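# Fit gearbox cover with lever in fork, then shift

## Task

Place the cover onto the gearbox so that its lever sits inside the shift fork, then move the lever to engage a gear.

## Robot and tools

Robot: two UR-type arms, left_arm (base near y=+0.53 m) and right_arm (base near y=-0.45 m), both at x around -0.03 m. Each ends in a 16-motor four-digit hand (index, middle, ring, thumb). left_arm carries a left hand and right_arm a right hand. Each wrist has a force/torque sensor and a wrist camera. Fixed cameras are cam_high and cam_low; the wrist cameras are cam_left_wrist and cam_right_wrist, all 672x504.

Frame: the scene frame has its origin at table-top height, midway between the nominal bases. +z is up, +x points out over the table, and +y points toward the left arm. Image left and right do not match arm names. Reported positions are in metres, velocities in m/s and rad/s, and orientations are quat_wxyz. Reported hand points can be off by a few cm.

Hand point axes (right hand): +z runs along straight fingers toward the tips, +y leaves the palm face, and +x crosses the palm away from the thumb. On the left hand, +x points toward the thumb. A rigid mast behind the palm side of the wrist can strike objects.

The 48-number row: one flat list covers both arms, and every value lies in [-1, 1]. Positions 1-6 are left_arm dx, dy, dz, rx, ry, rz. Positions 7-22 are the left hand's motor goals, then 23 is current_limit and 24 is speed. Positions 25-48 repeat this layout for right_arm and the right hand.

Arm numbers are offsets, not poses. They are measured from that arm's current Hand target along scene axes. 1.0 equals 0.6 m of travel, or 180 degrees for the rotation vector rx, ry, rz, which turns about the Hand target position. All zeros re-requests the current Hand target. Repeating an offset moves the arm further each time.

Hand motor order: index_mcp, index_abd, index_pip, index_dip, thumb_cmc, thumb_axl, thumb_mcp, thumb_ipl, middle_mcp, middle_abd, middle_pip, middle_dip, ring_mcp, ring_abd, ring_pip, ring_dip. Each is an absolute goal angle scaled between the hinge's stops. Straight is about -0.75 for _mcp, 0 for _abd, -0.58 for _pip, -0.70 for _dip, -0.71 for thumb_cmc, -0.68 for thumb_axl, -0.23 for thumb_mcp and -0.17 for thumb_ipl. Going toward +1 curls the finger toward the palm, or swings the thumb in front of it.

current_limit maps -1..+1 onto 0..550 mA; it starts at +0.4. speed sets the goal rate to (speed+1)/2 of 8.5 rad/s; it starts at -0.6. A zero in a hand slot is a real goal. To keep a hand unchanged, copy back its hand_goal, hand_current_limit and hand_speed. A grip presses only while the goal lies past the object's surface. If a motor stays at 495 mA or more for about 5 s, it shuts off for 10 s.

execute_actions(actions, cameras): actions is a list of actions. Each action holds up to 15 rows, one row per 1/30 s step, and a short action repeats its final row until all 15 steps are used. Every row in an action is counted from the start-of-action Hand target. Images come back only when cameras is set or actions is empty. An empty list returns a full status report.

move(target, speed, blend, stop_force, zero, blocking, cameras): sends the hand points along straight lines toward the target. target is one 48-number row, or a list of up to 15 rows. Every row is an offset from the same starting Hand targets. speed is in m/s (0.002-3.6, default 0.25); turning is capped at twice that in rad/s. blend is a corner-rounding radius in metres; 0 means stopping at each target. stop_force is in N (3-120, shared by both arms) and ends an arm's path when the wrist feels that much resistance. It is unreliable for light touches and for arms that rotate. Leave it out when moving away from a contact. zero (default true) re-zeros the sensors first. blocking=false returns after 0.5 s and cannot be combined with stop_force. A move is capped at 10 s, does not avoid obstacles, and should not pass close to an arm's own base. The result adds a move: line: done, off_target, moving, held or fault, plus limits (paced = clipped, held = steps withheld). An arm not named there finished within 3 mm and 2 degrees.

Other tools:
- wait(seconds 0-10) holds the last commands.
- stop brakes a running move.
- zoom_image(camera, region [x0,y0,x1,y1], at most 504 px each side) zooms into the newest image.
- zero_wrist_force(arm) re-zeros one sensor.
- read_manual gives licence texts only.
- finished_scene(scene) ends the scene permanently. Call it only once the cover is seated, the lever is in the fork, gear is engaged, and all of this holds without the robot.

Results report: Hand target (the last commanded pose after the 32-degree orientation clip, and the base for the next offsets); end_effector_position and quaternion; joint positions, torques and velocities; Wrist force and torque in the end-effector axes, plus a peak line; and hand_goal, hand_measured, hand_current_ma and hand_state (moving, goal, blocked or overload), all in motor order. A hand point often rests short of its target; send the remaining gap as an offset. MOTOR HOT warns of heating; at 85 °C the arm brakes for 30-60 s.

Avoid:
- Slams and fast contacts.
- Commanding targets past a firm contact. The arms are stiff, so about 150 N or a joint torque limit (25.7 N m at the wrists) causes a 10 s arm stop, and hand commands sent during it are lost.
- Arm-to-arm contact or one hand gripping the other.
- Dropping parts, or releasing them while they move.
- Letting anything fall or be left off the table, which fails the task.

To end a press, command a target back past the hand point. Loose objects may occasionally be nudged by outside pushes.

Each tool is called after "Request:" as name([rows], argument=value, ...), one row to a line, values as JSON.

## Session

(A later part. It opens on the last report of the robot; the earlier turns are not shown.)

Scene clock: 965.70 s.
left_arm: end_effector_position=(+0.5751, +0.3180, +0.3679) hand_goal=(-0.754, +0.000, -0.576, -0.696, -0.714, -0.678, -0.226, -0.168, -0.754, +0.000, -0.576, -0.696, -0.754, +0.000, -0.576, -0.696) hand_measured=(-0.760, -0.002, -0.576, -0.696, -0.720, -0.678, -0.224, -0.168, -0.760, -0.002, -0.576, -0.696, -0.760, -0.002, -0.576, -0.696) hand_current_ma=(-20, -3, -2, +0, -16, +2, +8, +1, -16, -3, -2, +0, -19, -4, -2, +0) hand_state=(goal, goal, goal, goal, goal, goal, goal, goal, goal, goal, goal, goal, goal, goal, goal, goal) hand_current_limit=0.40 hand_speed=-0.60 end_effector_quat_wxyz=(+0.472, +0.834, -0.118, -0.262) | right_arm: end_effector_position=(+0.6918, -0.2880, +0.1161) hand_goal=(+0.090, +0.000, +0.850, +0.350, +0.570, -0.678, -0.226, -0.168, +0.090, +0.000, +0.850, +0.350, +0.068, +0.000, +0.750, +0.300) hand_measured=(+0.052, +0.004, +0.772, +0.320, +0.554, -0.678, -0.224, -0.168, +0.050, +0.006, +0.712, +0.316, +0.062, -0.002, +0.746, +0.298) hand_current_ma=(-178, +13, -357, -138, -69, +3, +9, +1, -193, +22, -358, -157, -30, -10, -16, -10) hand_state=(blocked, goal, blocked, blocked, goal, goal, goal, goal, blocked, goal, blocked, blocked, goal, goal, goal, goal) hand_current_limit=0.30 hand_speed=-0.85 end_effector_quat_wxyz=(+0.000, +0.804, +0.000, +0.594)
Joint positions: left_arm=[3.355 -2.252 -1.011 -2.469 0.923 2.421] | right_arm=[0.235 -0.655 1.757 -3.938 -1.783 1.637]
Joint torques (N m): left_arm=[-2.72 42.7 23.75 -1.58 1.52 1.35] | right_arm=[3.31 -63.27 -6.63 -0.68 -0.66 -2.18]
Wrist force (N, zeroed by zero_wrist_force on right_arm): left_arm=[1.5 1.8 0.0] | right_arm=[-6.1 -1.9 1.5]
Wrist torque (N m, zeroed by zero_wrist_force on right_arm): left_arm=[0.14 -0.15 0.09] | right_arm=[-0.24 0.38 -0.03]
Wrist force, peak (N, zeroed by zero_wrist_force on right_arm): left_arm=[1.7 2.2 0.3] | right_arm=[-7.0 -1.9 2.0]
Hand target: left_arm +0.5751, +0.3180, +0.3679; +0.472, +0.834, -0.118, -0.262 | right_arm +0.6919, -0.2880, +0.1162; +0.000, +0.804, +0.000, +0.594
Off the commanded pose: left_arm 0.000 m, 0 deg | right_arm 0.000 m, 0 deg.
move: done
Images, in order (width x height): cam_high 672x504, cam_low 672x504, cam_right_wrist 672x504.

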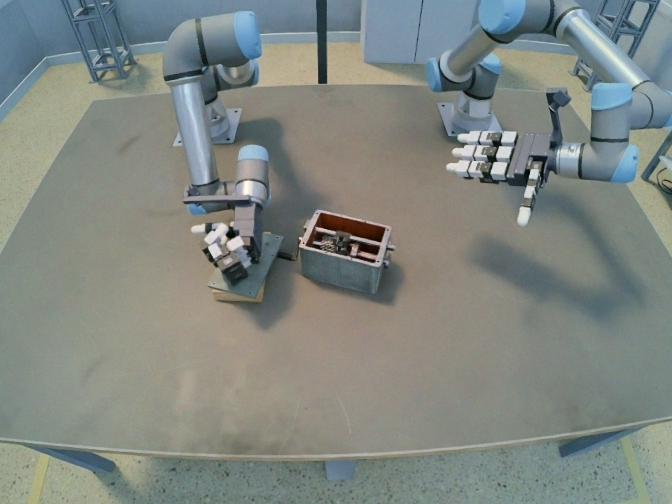

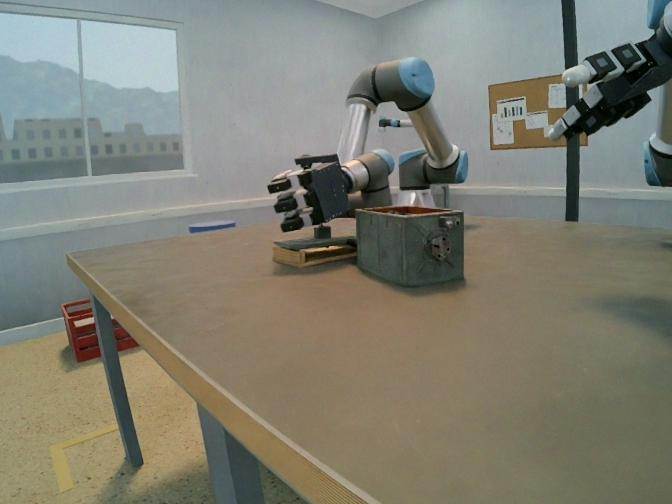

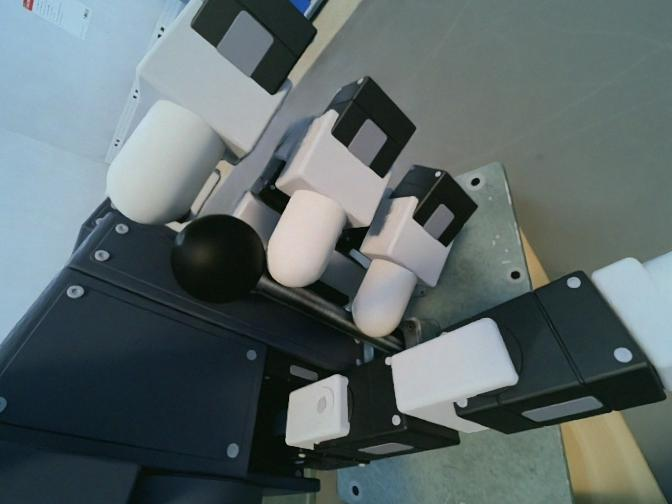

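Request:
move([
  [0,0,0,0,0,0,-0.754,0,-0.576,-0.696,-0.714,-0.678,-0.226,-0.168,-0.754,0,-0.576,-0.696,-0.754,0,-0.576,-0.696,0.4,-0.6,0,0,0,0,0,0,0.12,0,0.9,0.45,0.571,-0.678,-0.226,-0.168,0.12,0,0.9,0.45,0.0685,0,0.9,0.42,0.7,-0.85],
  [0,0,0,0,0,0,-0.754,0,-0.576,-0.696,-0.714,-0.678,-0.226,-0.168,-0.754,0,-0.576,-0.696,-0.754,0,-0.576,-0.696,0.4,-0.6,0,-0.05,0.1,0,0,0,0.12,0,0.9,0.45,0.571,-0.678,-0.226,-0.168,0.12,0,0.9,0.45,0.0685,0,0.9,0.42,0.7,-0.85],
], speed=0.04, cameras=["cam_right_wrist","cam_low","cam_high"])

Request:
zoom_image(camera="cam_low", region=[230, 130, 400, 290])

Request:
zoom_image(camera="cam_high", region=[160, 170, 410, 320])

Scene clock: 1022.33 s.
left_arm: end_effector_position=(+0.5751, +0.3180, +0.3679) hand_goal=(-0.754, +0.000, -0.576, -0.696, -0.714, -0.678, -0.226, -0.168, -0.754, +0.000, -0.576, -0.696, -0.754, +0.000, -0.576, -0.696) hand_measured=(-0.760, -0.002, -0.576, -0.696, -0.720, -0.678, -0.224, -0.168, -0.760, -0.002, -0.576, -0.696, -0.760, -0.002, -0.576, -0.696) hand_current_ma=(-20, -3, -2, +0, -16, +2, +8, +1, -16, -3, -2, +0, -19, -4, -2, +0) hand_state=(goal, goal, goal, goal, goal, goal, goal, goal, goal, goal, goal, goal, goal, goal, goal, goal) hand_current_limit=0.40 hand_speed=-0.60 end_effector_quat_wxyz=(+0.472, +0.834, -0.118, -0.262) | right_arm: end_effector_position=(+0.6919, -0.3180, +0.1762) hand_goal=(+0.120, +0.000, +0.900, +0.450, +0.570, -0.678, -0.226, -0.168, +0.120, +0.000, +0.900, +0.450, +0.068, +0.000, +0.900, +0.420) hand_measured=(+0.106, +0.004, +0.852, +0.422, +0.554, -0.678, -0.224, -0.168, +0.042, +0.024, +0.696, +0.396, +0.062, -0.002, +0.882, +0.416) hand_current_ma=(-62, +11, -219, -129, -69, +3, +9, +1, -388, +96, -467, -255, -29, -10, -78, -20) hand_state=(goal, goal, blocked, blocked, goal, goal, goal, goal, blocked, blocked, blocked, blocked, goal, goal, goal, goal) hand_current_limit=0.70 hand_speed=-0.85 end_effector_quat_wxyz=(+0.000, +0.804, +0.000, +0.594)
Joint positions: left_arm=[3.355 -2.252 -1.011 -2.469 0.923 2.421] | right_arm=[0.181 -0.796 1.819 -3.862 -1.731 1.62]
Joint torques (N m): left_arm=[-4.66 41.4 23.78 -1.43 1.4 1.21] | right_arm=[-6 -63.11 -9.34 -1.09 1.73 -3.02]
Wrist force (N, zeroed by zero_wrist_force on right_arm): left_arm=[1.5 2.0 -0.1] | right_arm=[-6.7 -1.8 1.8]
Wrist torque (N m, zeroed by zero_wrist_force on right_arm): left_arm=[0.17 -0.15 0.09] | right_arm=[-0.27 0.24 -0.07]
Wrist force, peak (N, zeroed by zero_wrist_force on right_arm): left_arm=[1.8 2.2 0.0] | right_arm=[-7.2 -2.1 1.9]
Hand target: left_arm +0.5751, +0.3180, +0.3679; +0.472, +0.834, -0.118, -0.262 | right_arm +0.6919, -0.3180, +0.1762; +0.000, +0.804, +0.000, +0.594
Off the commanded pose: left_arm 0.000 m, 0 deg | right_arm 0.000 m, 0 deg.
move: done
Images, in order (width x height): cam_high 672x504, cam_low 672x504, cam_right_wrist 672x504.

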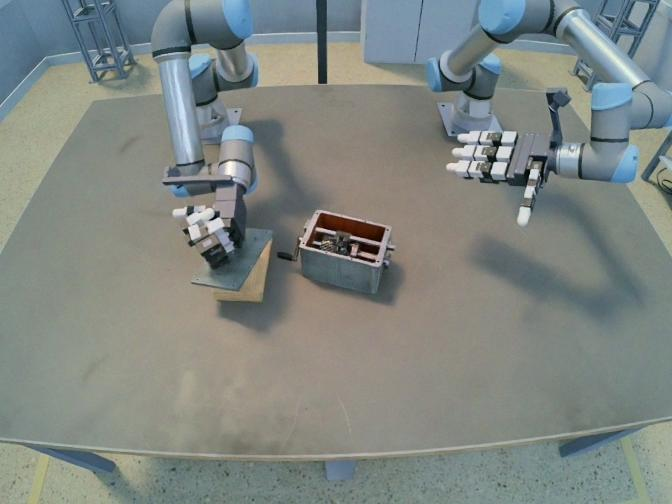

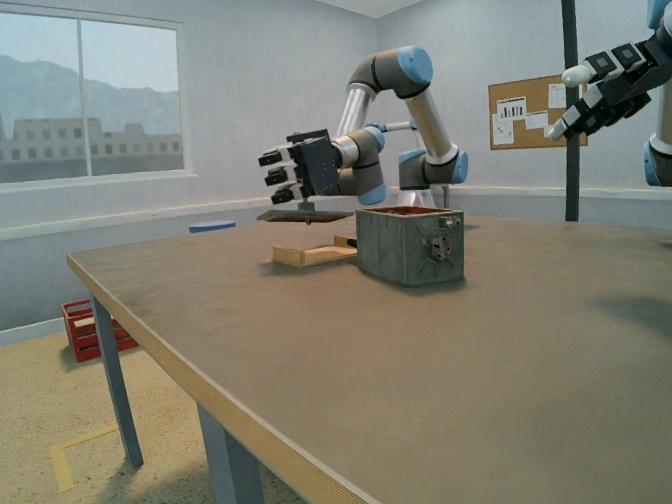

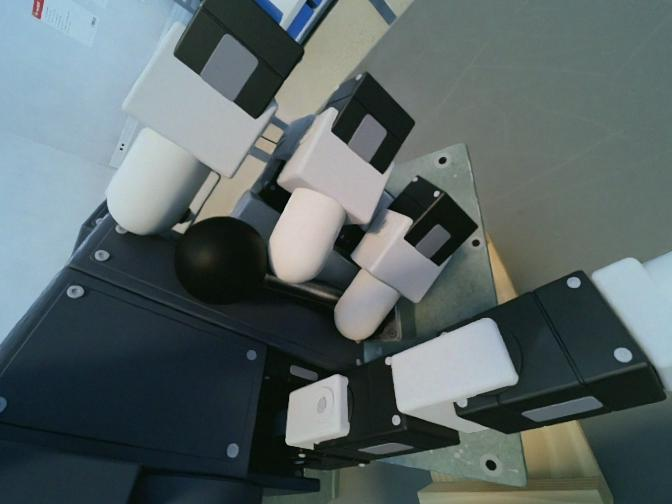

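Scaled by 2.965.

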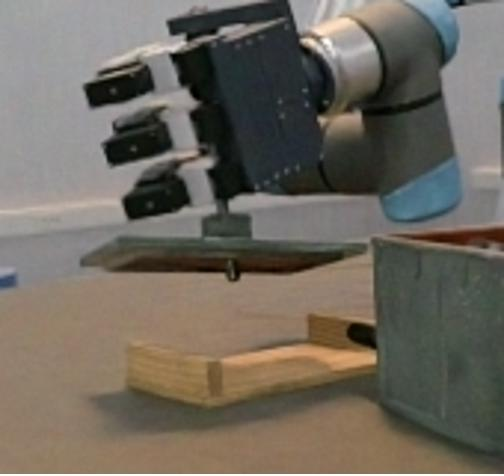

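Scaled by 2.016.

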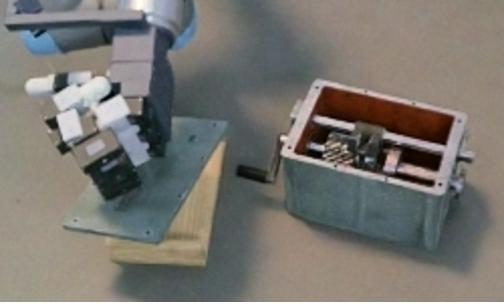

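Request:
zoom_image(camera="cam_right_wrist", region=[160, 150, 440, 400])

Request:
zoom_image(camera="cam_left_wrist", region=[60, 60, 310, 290])

Scaled by 1.800.

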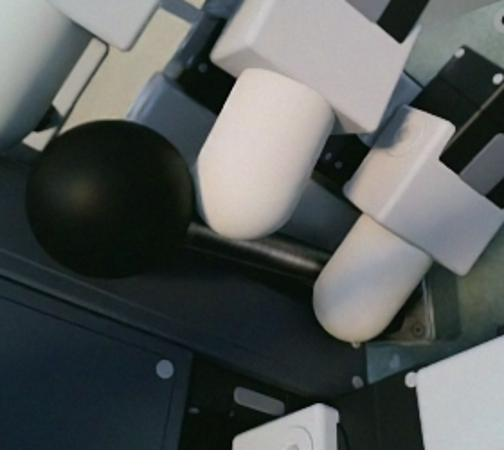

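This scene's latest camera images include none from cam_left_wrist. They are from: cam_high, cam_low, cam_right_wrist. cam_left_wrist's image comes with the result of a call that names it in "cameras".

Request:
move(target=[0,0,0,0,0,0,-0.754,0,-0.576,-0.696,-0.714,-0.678,-0.226,-0.168,-0.754,0,-0.576,-0.696,-0.754,0,-0.576,-0.696,0.4,-0.6,-0.029,0.0667,0,0,0,0.111,0.12,0,0.9,0.45,0.571,-0.678,-0.226,-0.168,0.12,0,0.9,0.45,0.0685,0,0.9,0.42,0.7,-0.85], speed=0.08, cameras=["all"])

Request:
zoom_image(camera="cam_high", region=[160, 170, 410, 320])

Request:
zoom_image(camera="cam_low", region=[230, 130, 400, 290])

Request:
zoom_image(camera="cam_left_wrist", region=[60, 60, 310, 290])

Scene clock: 1379.63 s.
left_arm: end_effector_position=(+0.5751, +0.3180, +0.3679) hand_goal=(-0.754, +0.000, -0.576, -0.696, -0.714, -0.678, -0.226, -0.168, -0.754, +0.000, -0.576, -0.696, -0.754, +0.000, -0.576, -0.696) hand_measured=(-0.760, -0.002, -0.576, -0.696, -0.720, -0.678, -0.224, -0.168, -0.760, -0.002, -0.576, -0.696, -0.760, -0.002, -0.576, -0.696) hand_current_ma=(-20, -3, -2, +0, -16, +2, +8, +1, -16, -3, -2, +0, -19, -4, -2, +0) hand_state=(goal, goal, goal, goal, goal, goal, goal, goal, goal, goal, goal, goal, goal, goal, goal, goal) hand_current_limit=0.40 hand_speed=-0.60 end_effector_quat_wxyz=(+0.472, +0.834, -0.118, -0.262) | right_arm: end_effector_position=(+0.6745, -0.2780, +0.1762) hand_goal=(+0.120, +0.000, +0.900, +0.450, +0.570, -0.678, -0.226, -0.168, +0.120, +0.000, +0.900, +0.450, +0.068, +0.000, +0.900, +0.420) hand_measured=(+0.106, +0.004, +0.852, +0.422, +0.554, -0.678, -0.224, -0.168, +0.042, +0.024, +0.696, +0.396, +0.062, -0.002, +0.882, +0.416) hand_current_ma=(-62, +11, -219, -129, -69, +3, +9, +1, -388, +96, -467, -255, -29, -10, -78, -20) hand_state=(goal, goal, blocked, blocked, goal, goal, goal, goal, blocked, blocked, blocked, blocked, goal, goal, goal, goal) hand_current_limit=0.70 hand_speed=-0.85 end_effector_quat_wxyz=(-0.103, +0.792, +0.140, +0.585)
Joint positions: left_arm=[3.355 -2.252 -1.011 -2.469 0.923 2.421] | right_arm=[0.116 -0.854 1.963 -3.944 -1.336 1.497]
Joint torques (N m): left_arm=[-4.4 42.5 23.17 -1.66 1.51 1.1] | right_arm=[-5.72 -58.11 -6.47 -5.4 2.07 -3.13]
Wrist force (N, zeroed by zero_wrist_force on right_arm): left_arm=[1.5 2.1 0.1] | right_arm=[-6.9 -1.8 1.6]
Wrist torque (N m, zeroed by zero_wrist_force on right_arm): left_arm=[0.17 -0.14 0.08] | right_arm=[-0.25 0.26 -0.09]
Wrist force, peak (N, zeroed by zero_wrist_force on right_arm): left_arm=[1.8 2.1 -0.1] | right_arm=[-7.2 -2.0 1.7]
Hand target: left_arm +0.5751, +0.3180, +0.3679; +0.472, +0.834, -0.118, -0.262 | right_arm +0.6745, -0.2780, +0.1762; -0.103, +0.792, +0.140, +0.585
Off the commanded pose: left_arm 0.000 m, 0 deg | right_arm 0.000 m, 0 deg.
move: done

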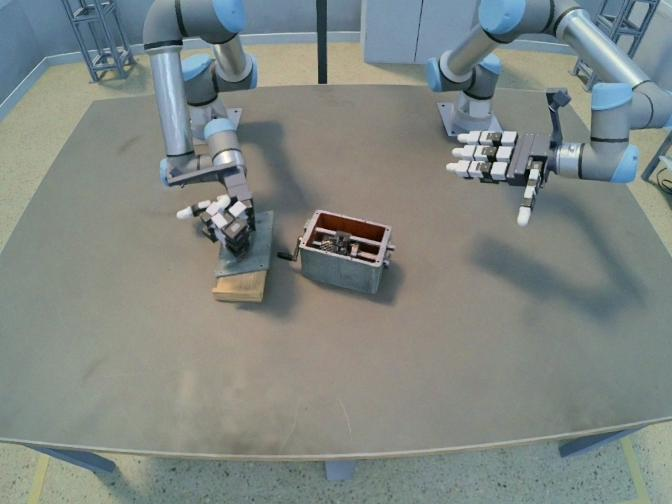

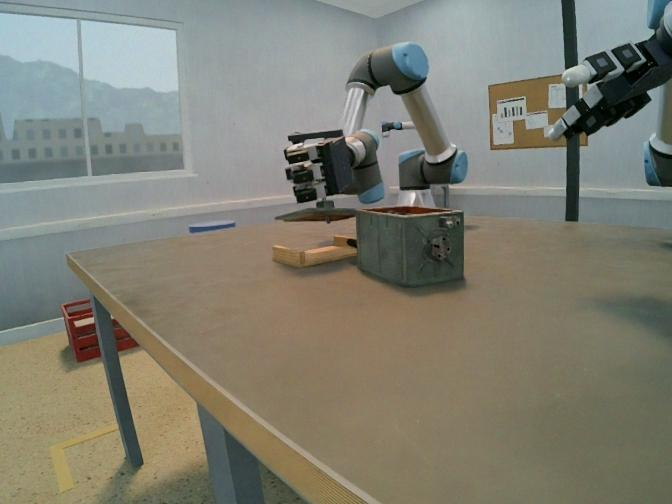

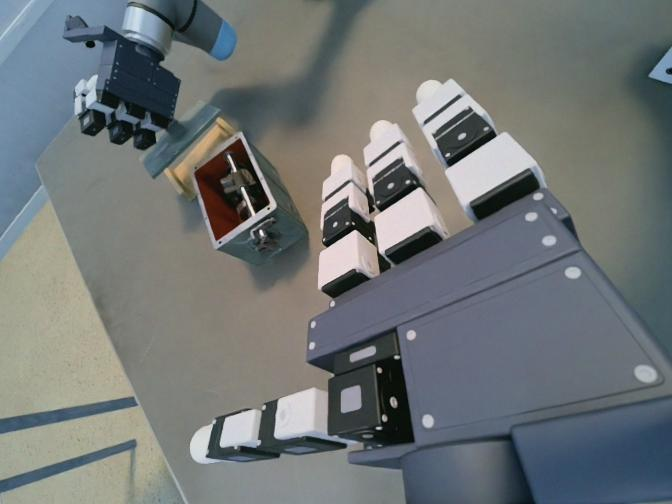

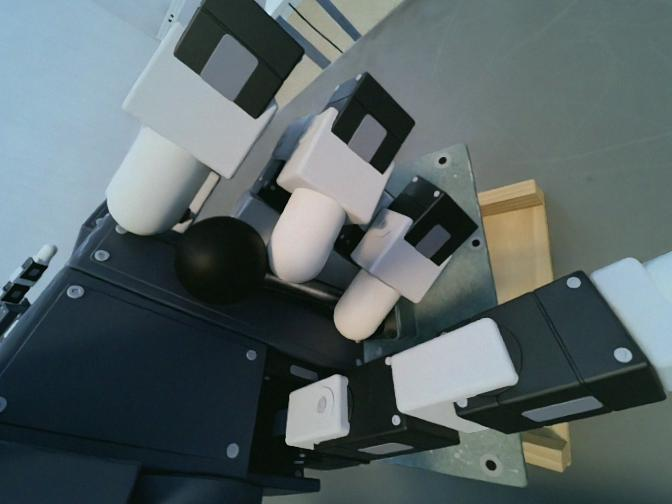

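Scaled by 2.016.

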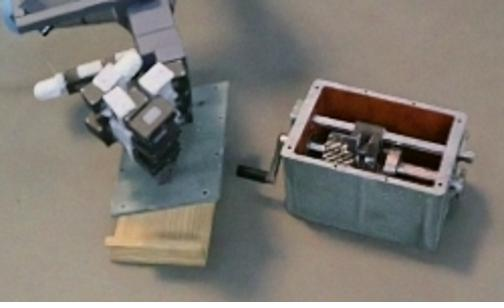

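Scaled by 2.965.

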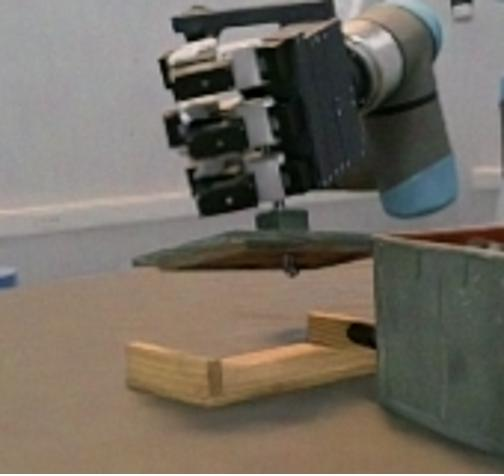

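Scaled by 2.016.

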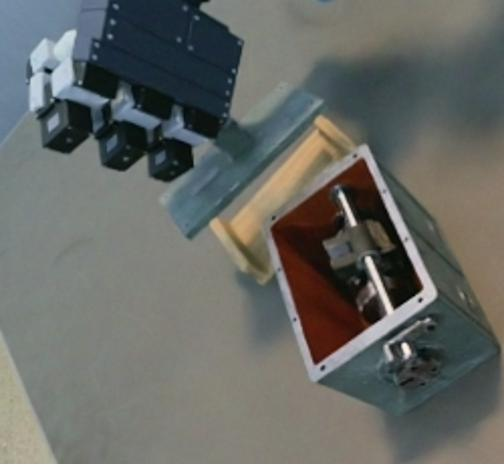

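Request:
move(target=[0,0,0,0,0,0,-0.754,0,-0.576,-0.696,-0.714,-0.678,-0.226,-0.168,-0.754,0,-0.576,-0.696,-0.754,0,-0.576,-0.696,0.4,-0.6,0,0,0.01,-0.067,0,0,0.12,0,0.9,0.45,0.571,-0.678,-0.226,-0.168,0.12,0,0.9,0.45,0.0685,0,0.9,0.42,0.7,-0.85], speed=0.08, cameras=["cam_high","cam_low","cam_left_wrist"])

Request:
zoom_image(camera="cam_high", region=[160, 170, 410, 320])

Request:
zoom_image(camera="cam_low", region=[230, 130, 400, 290])

Request:
zoom_image(camera="cam_left_wrist", region=[60, 60, 310, 290])

Scene clock: 1436.50 s.
left_arm: end_effector_position=(+0.5751, +0.3180, +0.3679) hand_goal=(-0.754, +0.000, -0.576, -0.696, -0.714, -0.678, -0.226, -0.168, -0.754, +0.000, -0.576, -0.696, -0.754, +0.000, -0.576, -0.696) hand_measured=(-0.760, -0.002, -0.576, -0.696, -0.720, -0.678, -0.224, -0.168, -0.760, -0.002, -0.576, -0.696, -0.760, -0.002, -0.576, -0.696) hand_current_ma=(-20, -3, -2, +0, -16, +2, +8, +1, -16, -3, -2, +0, -19, -4, -2, +0) hand_state=(goal, goal, goal, goal, goal, goal, goal, goal, goal, goal, goal, goal, goal, goal, goal, goal) hand_current_limit=0.40 hand_speed=-0.60 end_effector_quat_wxyz=(+0.472, +0.834, -0.118, -0.262) | right_arm: end_effector_position=(+0.6745, -0.2780, +0.1822) hand_goal=(+0.120, +0.000, +0.900, +0.450, +0.570, -0.678, -0.226, -0.168, +0.120, +0.000, +0.900, +0.450, +0.068, +0.000, +0.900, +0.420) hand_measured=(+0.106, +0.004, +0.852, +0.422, +0.554, -0.678, -0.224, -0.168, +0.042, +0.028, +0.696, +0.398, +0.062, -0.002, +0.882, +0.416) hand_current_ma=(-62, +11, -219, -129, -69, +3, +9, +1, -388, +109, -467, -241, -29, -10, -78, -20) hand_state=(goal, goal, blocked, blocked, goal, goal, goal, goal, blocked, blocked, blocked, blocked, goal, goal, goal, goal) hand_current_limit=0.70 hand_speed=-0.85 end_effector_quat_wxyz=(-0.019, +0.799, +0.200, +0.567)
Joint positions: left_arm=[3.355 -2.252 -1.011 -2.469 0.923 2.421] | right_arm=[0.153 -0.862 1.959 -3.871 -1.44 1.309]
Joint torques (N m): left_arm=[-3.24 43.04 22.99 -1.27 1.35 0.74] | right_arm=[7.48 -58.09 -21.8 -1.51 -1.67 -3.16]
Wrist force (N, zeroed by zero_wrist_force on right_arm): left_arm=[1.6 1.9 0.1] | right_arm=[-6.3 -3.8 2.2]
Wrist torque (N m, zeroed by zero_wrist_force on right_arm): left_arm=[0.14 -0.15 0.10] | right_arm=[-0.41 0.23 -0.02]
Wrist force, peak (N, zeroed by zero_wrist_force on right_arm): left_arm=[1.7 2.3 -0.2] | right_arm=[-6.9 -3.2 2.0]
Hand target: left_arm +0.5751, +0.3180, +0.3679; +0.472, +0.834, -0.118, -0.262 | right_arm +0.6745, -0.2780, +0.1822; -0.019, +0.799, +0.200, +0.567
Off the commanded pose: left_arm 0.000 m, 0 deg | right_arm 0.000 m, 0 deg.
move: done
Images, in order (width x height): cam_high 672x504, cam_low 672x504, cam_left_wrist 672x504.

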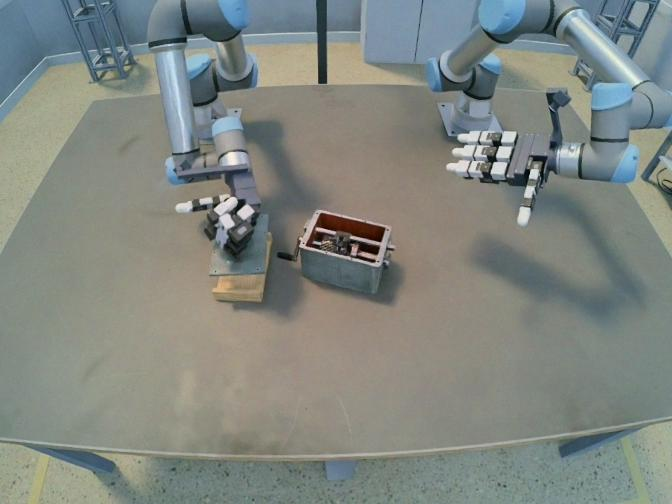

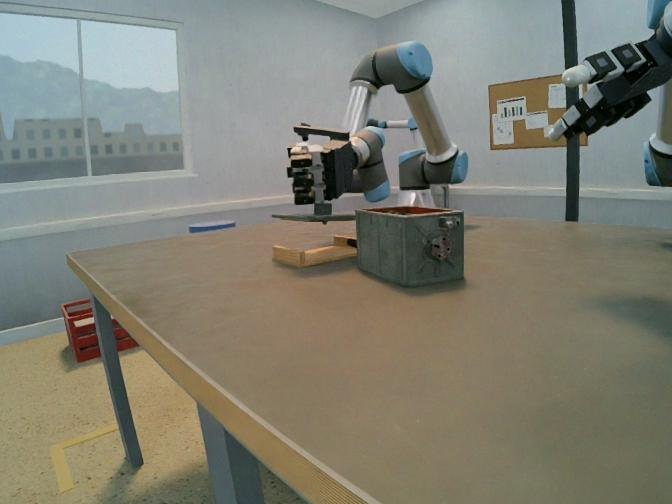

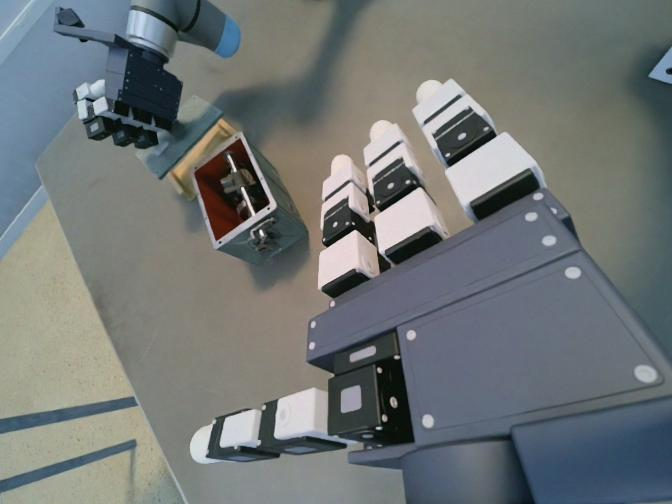

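Scaled by 2.016.

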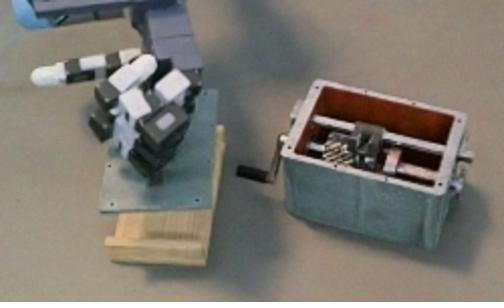

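Scaled by 2.965.

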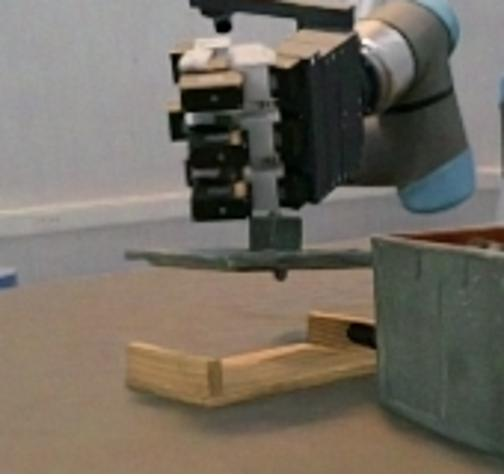

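Scaled by 2.016.

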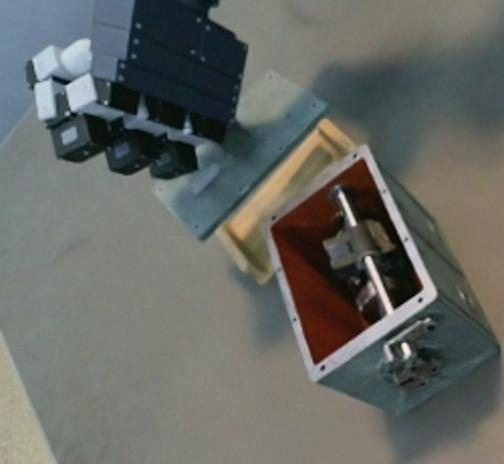

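Request:
move([
  [0,0,0,0,0,0,-0.754,0,-0.576,-0.696,-0.714,-0.678,-0.226,-0.168,-0.754,0,-0.576,-0.696,-0.754,0,-0.576,-0.696,0.4,-0.6,-0.019,-0.008,-0.02,0,0,-0.022,0.12,0,0.9,0.45,0.571,-0.678,-0.226,-0.168,0.12,0,0.9,0.45,0.0685,0,0.9,0.42,0.7,-0.85],
  [0,0,0,0,0,0,-0.754,0,-0.576,-0.696,-0.714,-0.678,-0.226,-0.168,-0.754,0,-0.576,-0.696,-0.754,0,-0.576,-0.696,0.4,-0.6,-0.019,-0.008,-0.08,0,0,-0.022,0.12,0,0.9,0.45,0.571,-0.678,-0.226,-0.168,0.12,0,0.9,0.45,0.0685,0,0.9,0.42,0.7,-0.85],
], speed=0.05, cameras=["cam_high","cam_low","cam_left_wrist"])

Request:
zoom_image(camera="cam_high", region=[160, 170, 410, 320])

Request:
zoom_image(camera="cam_low", region=[230, 130, 400, 290])

Request:
zoom_image(camera="cam_left_wrist", region=[60, 60, 310, 290])

Scene clock: 1461.77 s.
left_arm: end_effector_position=(+0.5751, +0.3180, +0.3679) hand_goal=(-0.754, +0.000, -0.576, -0.696, -0.714, -0.678, -0.226, -0.168, -0.754, +0.000, -0.576, -0.696, -0.754, +0.000, -0.576, -0.696) hand_measured=(-0.760, -0.002, -0.576, -0.696, -0.720, -0.678, -0.224, -0.168, -0.760, -0.002, -0.576, -0.696, -0.760, -0.002, -0.576, -0.696) hand_current_ma=(-20, -3, -2, +0, -16, +2, +8, +1, -16, -3, -2, +0, -19, -4, -2, +0) hand_state=(goal, goal, goal, goal, goal, goal, goal, goal, goal, goal, goal, goal, goal, goal, goal, goal) hand_current_limit=0.40 hand_speed=-0.60 end_effector_quat_wxyz=(+0.472, +0.834, -0.118, -0.262) | right_arm: end_effector_position=(+0.6631, -0.2828, +0.1343) hand_goal=(+0.120, +0.000, +0.900, +0.450, +0.570, -0.678, -0.226, -0.168, +0.120, +0.000, +0.900, +0.450, +0.068, +0.000, +0.900, +0.420) hand_measured=(+0.106, +0.004, +0.852, +0.422, +0.554, -0.678, -0.224, -0.168, +0.042, +0.030, +0.696, +0.400, +0.062, -0.002, +0.882, +0.416) hand_current_ma=(-62, +11, -219, -129, -69, +3, +9, +1, -388, +116, -468, -234, -29, -10, -78, -20) hand_state=(goal, goal, blocked, blocked, goal, goal, goal, goal, blocked, blocked, blocked, blocked, goal, goal, goal, goal) hand_current_limit=0.70 hand_speed=-0.85 end_effector_quat_wxyz=(+0.000, +0.805, +0.173, +0.568)
Joint positions: left_arm=[3.355 -2.252 -1.011 -2.469 0.923 2.421] | right_arm=[0.178 -0.755 1.954 -3.977 -1.528 1.343]
Joint torques (N m): left_arm=[-3.61 42.47 22.75 -1.45 1.41 0.75] | right_arm=[7.64 -39.91 -18.44 -5.43 -1.87 1.19]
Wrist force (N, zeroed by zero_wrist_force on right_arm): left_arm=[1.3 1.9 -0.1] | right_arm=[-6.1 -3.6 2.3]
Wrist torque (N m, zeroed by zero_wrist_force on right_arm): left_arm=[0.15 -0.12 0.08] | right_arm=[-0.38 0.22 -0.06]
Wrist force, peak (N, zeroed by zero_wrist_force on right_arm): left_arm=[1.6 2.3 -0.1] | right_arm=[-6.8 -3.7 2.4]
Hand target: left_arm +0.5751, +0.3180, +0.3679; +0.472, +0.834, -0.118, -0.262 | right_arm +0.6631, -0.2828, +0.1342; +0.000, +0.805, +0.173, +0.568
Off the commanded pose: left_arm 0.000 m, 0 deg | right_arm 0.000 m, 0 deg.
move: done
Images, in order (width x height): cam_high 672x504, cam_low 672x504, cam_left_wrist 672x504.

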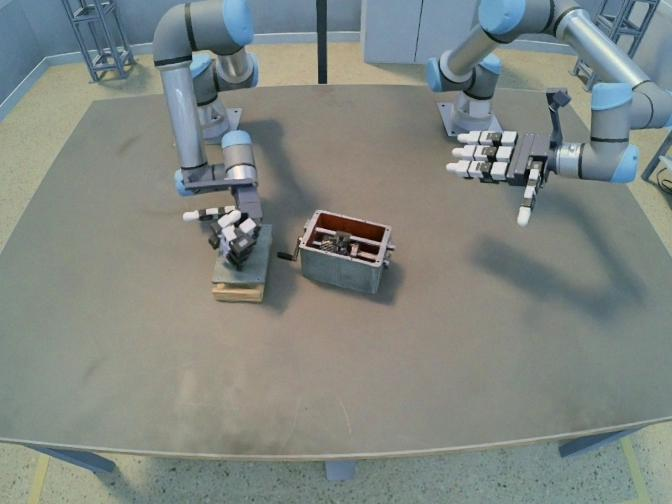

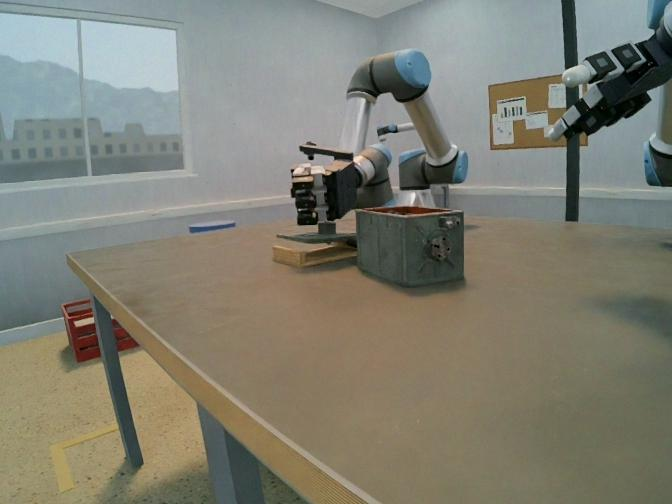

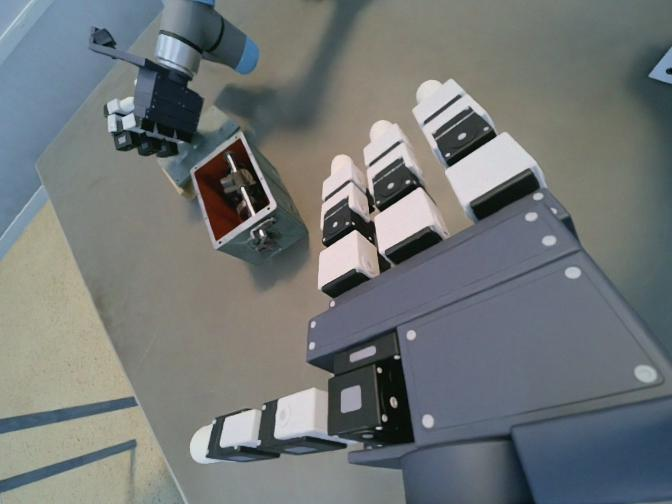

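Scaled by 2.016.

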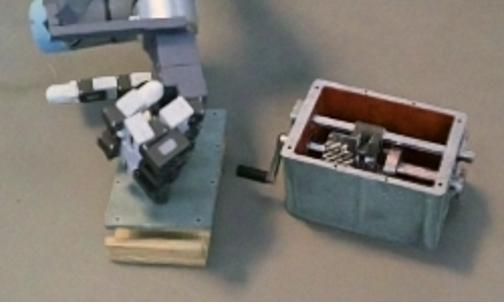

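Scaled by 2.965.

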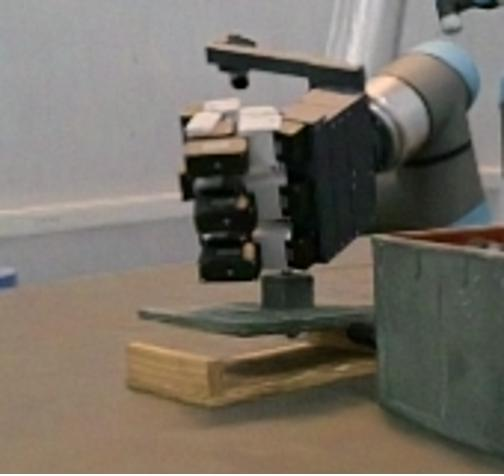

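Scaled by 2.016.

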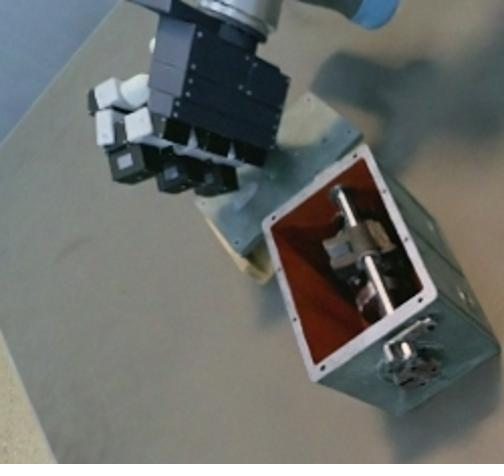

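Request:
move(target=[0,0,0,0,0,0,-0.754,0,-0.576,-0.696,-0.714,-0.678,-0.226,-0.168,-0.754,0,-0.576,-0.696,-0.754,0,-0.576,-0.696,0.4,-0.6,0.003,0,-0.06,0,0,0,0.12,0,0.9,0.45,0.571,-0.678,-0.226,-0.168,0.12,0,0.9,0.45,0.0685,0,0.9,0.42,0.7,-0.85], speed=0.015, stop_force=4, cameras=["cam_high","cam_low","cam_left_wrist","cam_right_wrist"])

Request:
zoom_image(camera="cam_high", region=[160, 170, 410, 320])

Request:
zoom_image(camera="cam_low", region=[230, 130, 400, 290])

Scene clock: 1477.40 s.
left_arm: end_effector_position=(+0.5751, +0.3180, +0.3679) hand_goal=(-0.754, +0.000, -0.576, -0.696, -0.714, -0.678, -0.226, -0.168, -0.754, +0.000, -0.576, -0.696, -0.754, +0.000, -0.576, -0.696) hand_measured=(-0.760, -0.002, -0.576, -0.696, -0.720, -0.678, -0.224, -0.168, -0.760, -0.002, -0.576, -0.696, -0.760, -0.002, -0.576, -0.696) hand_current_ma=(-20, -3, -2, +0, -16, +2, +8, +1, -16, -3, -2, +0, -19, -4, -2, +0) hand_state=(goal, goal, goal, goal, goal, goal, goal, goal, goal, goal, goal, goal, goal, goal, goal, goal) hand_current_limit=0.40 hand_speed=-0.60 end_effector_quat_wxyz=(+0.472, +0.834, -0.118, -0.262) | right_arm: end_effector_position=(+0.6639, -0.2828, +0.1173) hand_goal=(+0.120, +0.000, +0.900, +0.450, +0.570, -0.678, -0.226, -0.168, +0.120, +0.000, +0.900, +0.450, +0.068, +0.000, +0.900, +0.420) hand_measured=(+0.106, +0.004, +0.852, +0.422, +0.554, -0.678, -0.224, -0.168, +0.042, +0.026, +0.696, +0.400, +0.062, -0.002, +0.882, +0.416) hand_current_ma=(-62, +11, -219, -129, -69, +3, +9, +1, -388, +101, -467, -229, -29, -10, -78, -20) hand_state=(goal, goal, blocked, blocked, goal, goal, goal, goal, blocked, blocked, blocked, blocked, goal, goal, goal, goal) hand_current_limit=0.70 hand_speed=-0.85 end_effector_quat_wxyz=(+0.000, +0.805, +0.173, +0.568)
Joint positions: left_arm=[3.355 -2.252 -1.011 -2.469 0.923 2.421] | right_arm=[0.178 -0.714 1.943 -4.007 -1.528 1.343]
Joint torques (N m): left_arm=[-3.73 42.55 21.35 -1.69 1.61 0.72] | right_arm=[-0.81 -59.98 -3.8 -1.39 0.74 -1.32]
Wrist force (N, zeroed by zero_wrist_force on right_arm): left_arm=[1.4 2.0 0.3] | right_arm=[-6.1 -3.8 2.2]
Wrist torque (N m, zeroed by zero_wrist_force on right_arm): left_arm=[0.14 -0.13 0.09] | right_arm=[-0.42 0.25 -0.10]
Wrist force, peak (N, zeroed by zero_wrist_force on right_arm): left_arm=[1.7 2.2 -0.1] | right_arm=[-6.6 -4.0 2.1]
Hand target: left_arm +0.5751, +0.3180, +0.3679; +0.472, +0.834, -0.118, -0.262 | right_arm +0.6639, -0.2828, +0.1173; +0.000, +0.805, +0.173, +0.568 (not the last commanded pose)
Off the commanded pose: left_arm 0.000 m, 0 deg | right_arm 0.019 m, 0 deg.
move: contact (right_arm)

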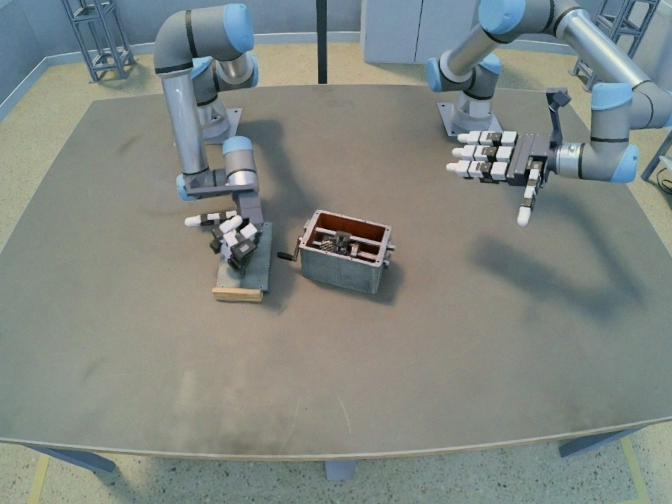

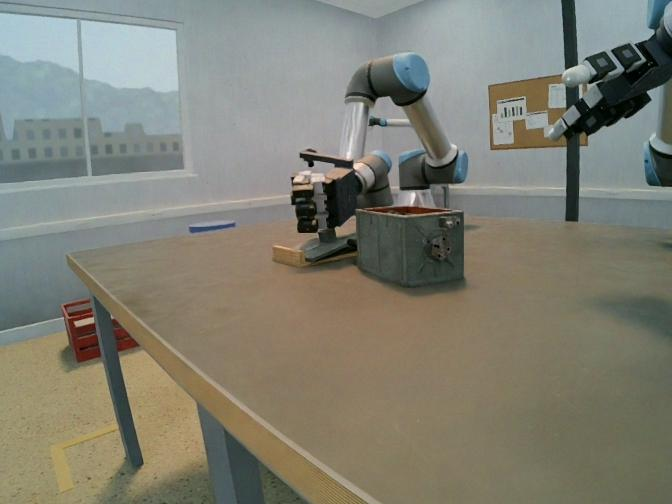

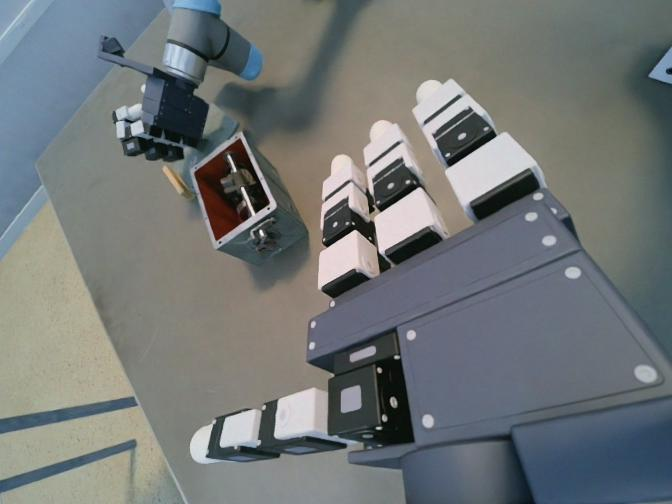

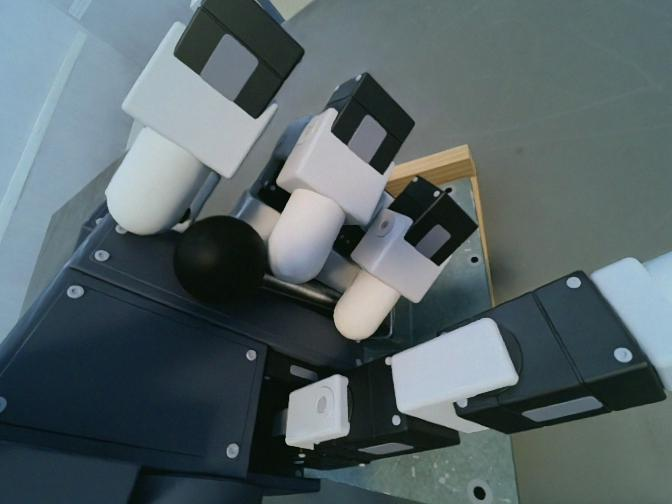

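Scaled by 2.016.

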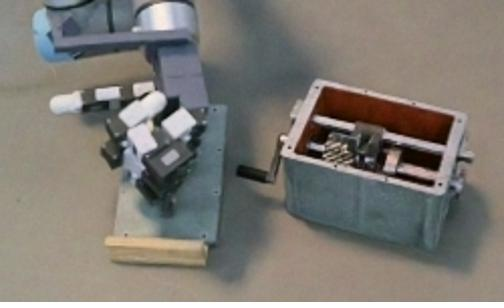

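Scaled by 2.965.

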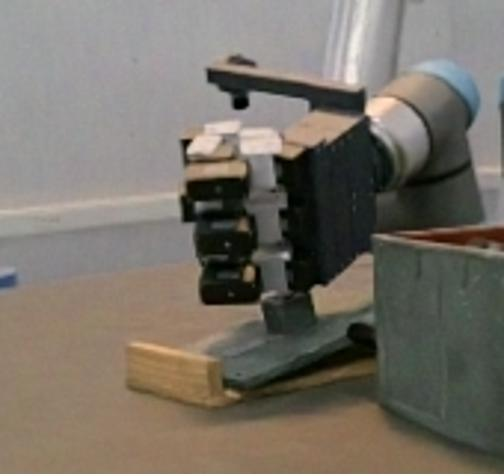

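Request:
move([
  [0,0,0,0,0,0,-0.754,0,-0.576,-0.696,-0.714,-0.678,-0.226,-0.168,-0.754,0,-0.576,-0.696,-0.754,0,-0.576,-0.696,0.4,-0.6,0,0,0.05,0,0,0,0.12,0,0.9,0.45,0.571,-0.678,-0.226,-0.168,0.12,0,0.9,0.45,0.0685,0,0.9,0.42,0.7,-0.85],
  [0,0,0,0,0,0,-0.754,0,-0.576,-0.696,-0.714,-0.678,-0.226,-0.168,-0.754,0,-0.576,-0.696,-0.754,0,-0.576,-0.696,0.4,-0.6,0.028,0,0.05,0,0,0,0.12,0,0.9,0.45,0.571,-0.678,-0.226,-0.168,0.12,0,0.9,0.45,0.0685,0,0.9,0.42,0.7,-0.85],
], speed=0.04, cameras=["cam_high","cam_low","cam_left_wrist","cam_right_wrist"])

Request:
zoom_image(camera="cam_high", region=[160, 170, 410, 320])

Request:
zoom_image(camera="cam_low", region=[230, 130, 400, 290])

Scene clock: 1491.57 s.
left_arm: end_effector_position=(+0.5751, +0.3180, +0.3679) hand_goal=(-0.754, +0.000, -0.576, -0.696, -0.714, -0.678, -0.226, -0.168, -0.754, +0.000, -0.576, -0.696, -0.754, +0.000, -0.576, -0.696) hand_measured=(-0.760, -0.002, -0.576, -0.696, -0.720, -0.678, -0.224, -0.168, -0.760, -0.002, -0.576, -0.696, -0.760, -0.002, -0.576, -0.696) hand_current_ma=(-20, -3, -2, +0, -16, +2, +8, +1, -16, -3, -2, +0, -19, -4, -2, +0) hand_state=(goal, goal, goal, goal, goal, goal, goal, goal, goal, goal, goal, goal, goal, goal, goal, goal) hand_current_limit=0.40 hand_speed=-0.60 end_effector_quat_wxyz=(+0.472, +0.834, -0.118, -0.262) | right_arm: end_effector_position=(+0.6806, -0.2828, +0.1473) hand_goal=(+0.120, +0.000, +0.900, +0.450, +0.570, -0.678, -0.226, -0.168, +0.120, +0.000, +0.900, +0.450, +0.068, +0.000, +0.900, +0.420) hand_measured=(+0.106, +0.004, +0.852, +0.422, +0.554, -0.678, -0.224, -0.168, +0.042, +0.026, +0.696, +0.406, +0.062, -0.002, +0.882, +0.416) hand_current_ma=(-62, +11, -219, -129, -69, +3, +9, +1, -388, +101, -468, -206, -29, -10, -78, -20) hand_state=(goal, goal, blocked, blocked, goal, goal, goal, goal, blocked, blocked, blocked, blocked, goal, goal, goal, goal) hand_current_limit=0.70 hand_speed=-0.85 end_effector_quat_wxyz=(+0.000, +0.805, +0.173, +0.568)
Joint positions: left_arm=[3.355 -2.252 -1.011 -2.469 0.923 2.421] | right_arm=[0.172 -0.769 1.911 -3.92 -1.523 1.341]
Joint torques (N m): left_arm=[-4.4 40.98 21.42 -1.62 1.28 0.67] | right_arm=[-6.04 -40.97 -20.09 -1.34 2.12 -3.11]
Wrist force (N, zeroed by zero_wrist_force on right_arm): left_arm=[1.4 1.8 0.1] | right_arm=[-6.3 -3.4 2.4]
Wrist torque (N m, zeroed by zero_wrist_force on right_arm): left_arm=[0.13 -0.12 0.08] | right_arm=[-0.39 0.28 -0.03]
Wrist force, peak (N, zeroed by zero_wrist_force on right_arm): left_arm=[1.6 2.3 0.0] | right_arm=[-6.9 -4.1 2.0]
Hand target: left_arm +0.5751, +0.3180, +0.3679; +0.472, +0.834, -0.118, -0.262 | right_arm +0.6807, -0.2828, +0.1473; +0.000, +0.805, +0.173, +0.568
Off the commanded pose: left_arm 0.000 m, 0 deg | right_arm 0.000 m, 0 deg.
move: done

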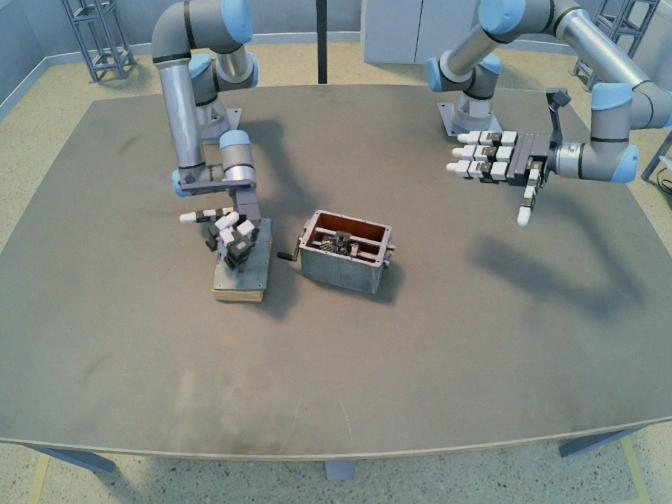

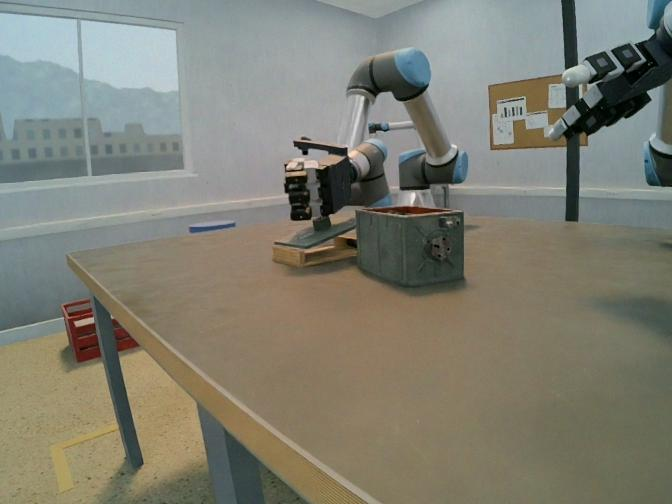

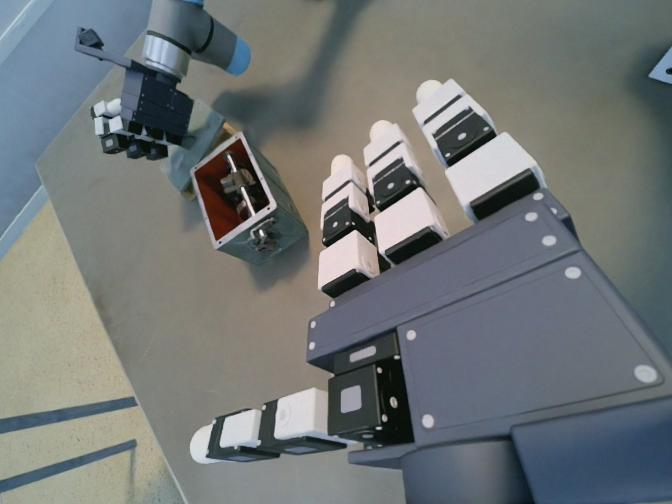

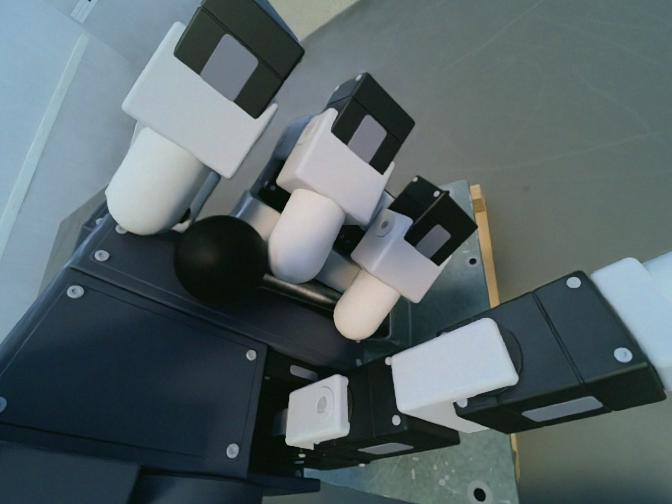

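Scaled by 2.016.

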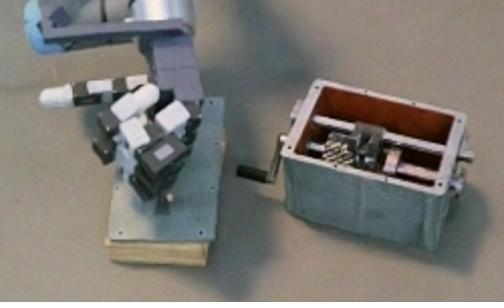

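Scaled by 2.965.

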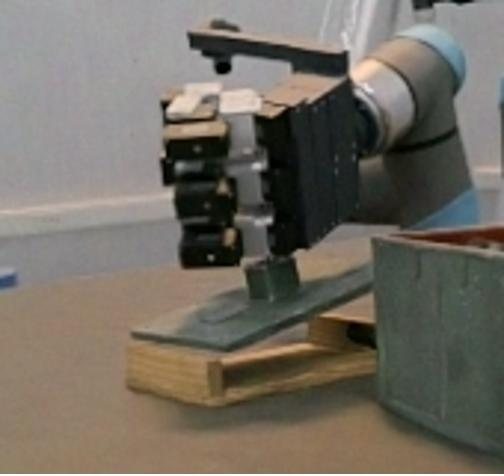

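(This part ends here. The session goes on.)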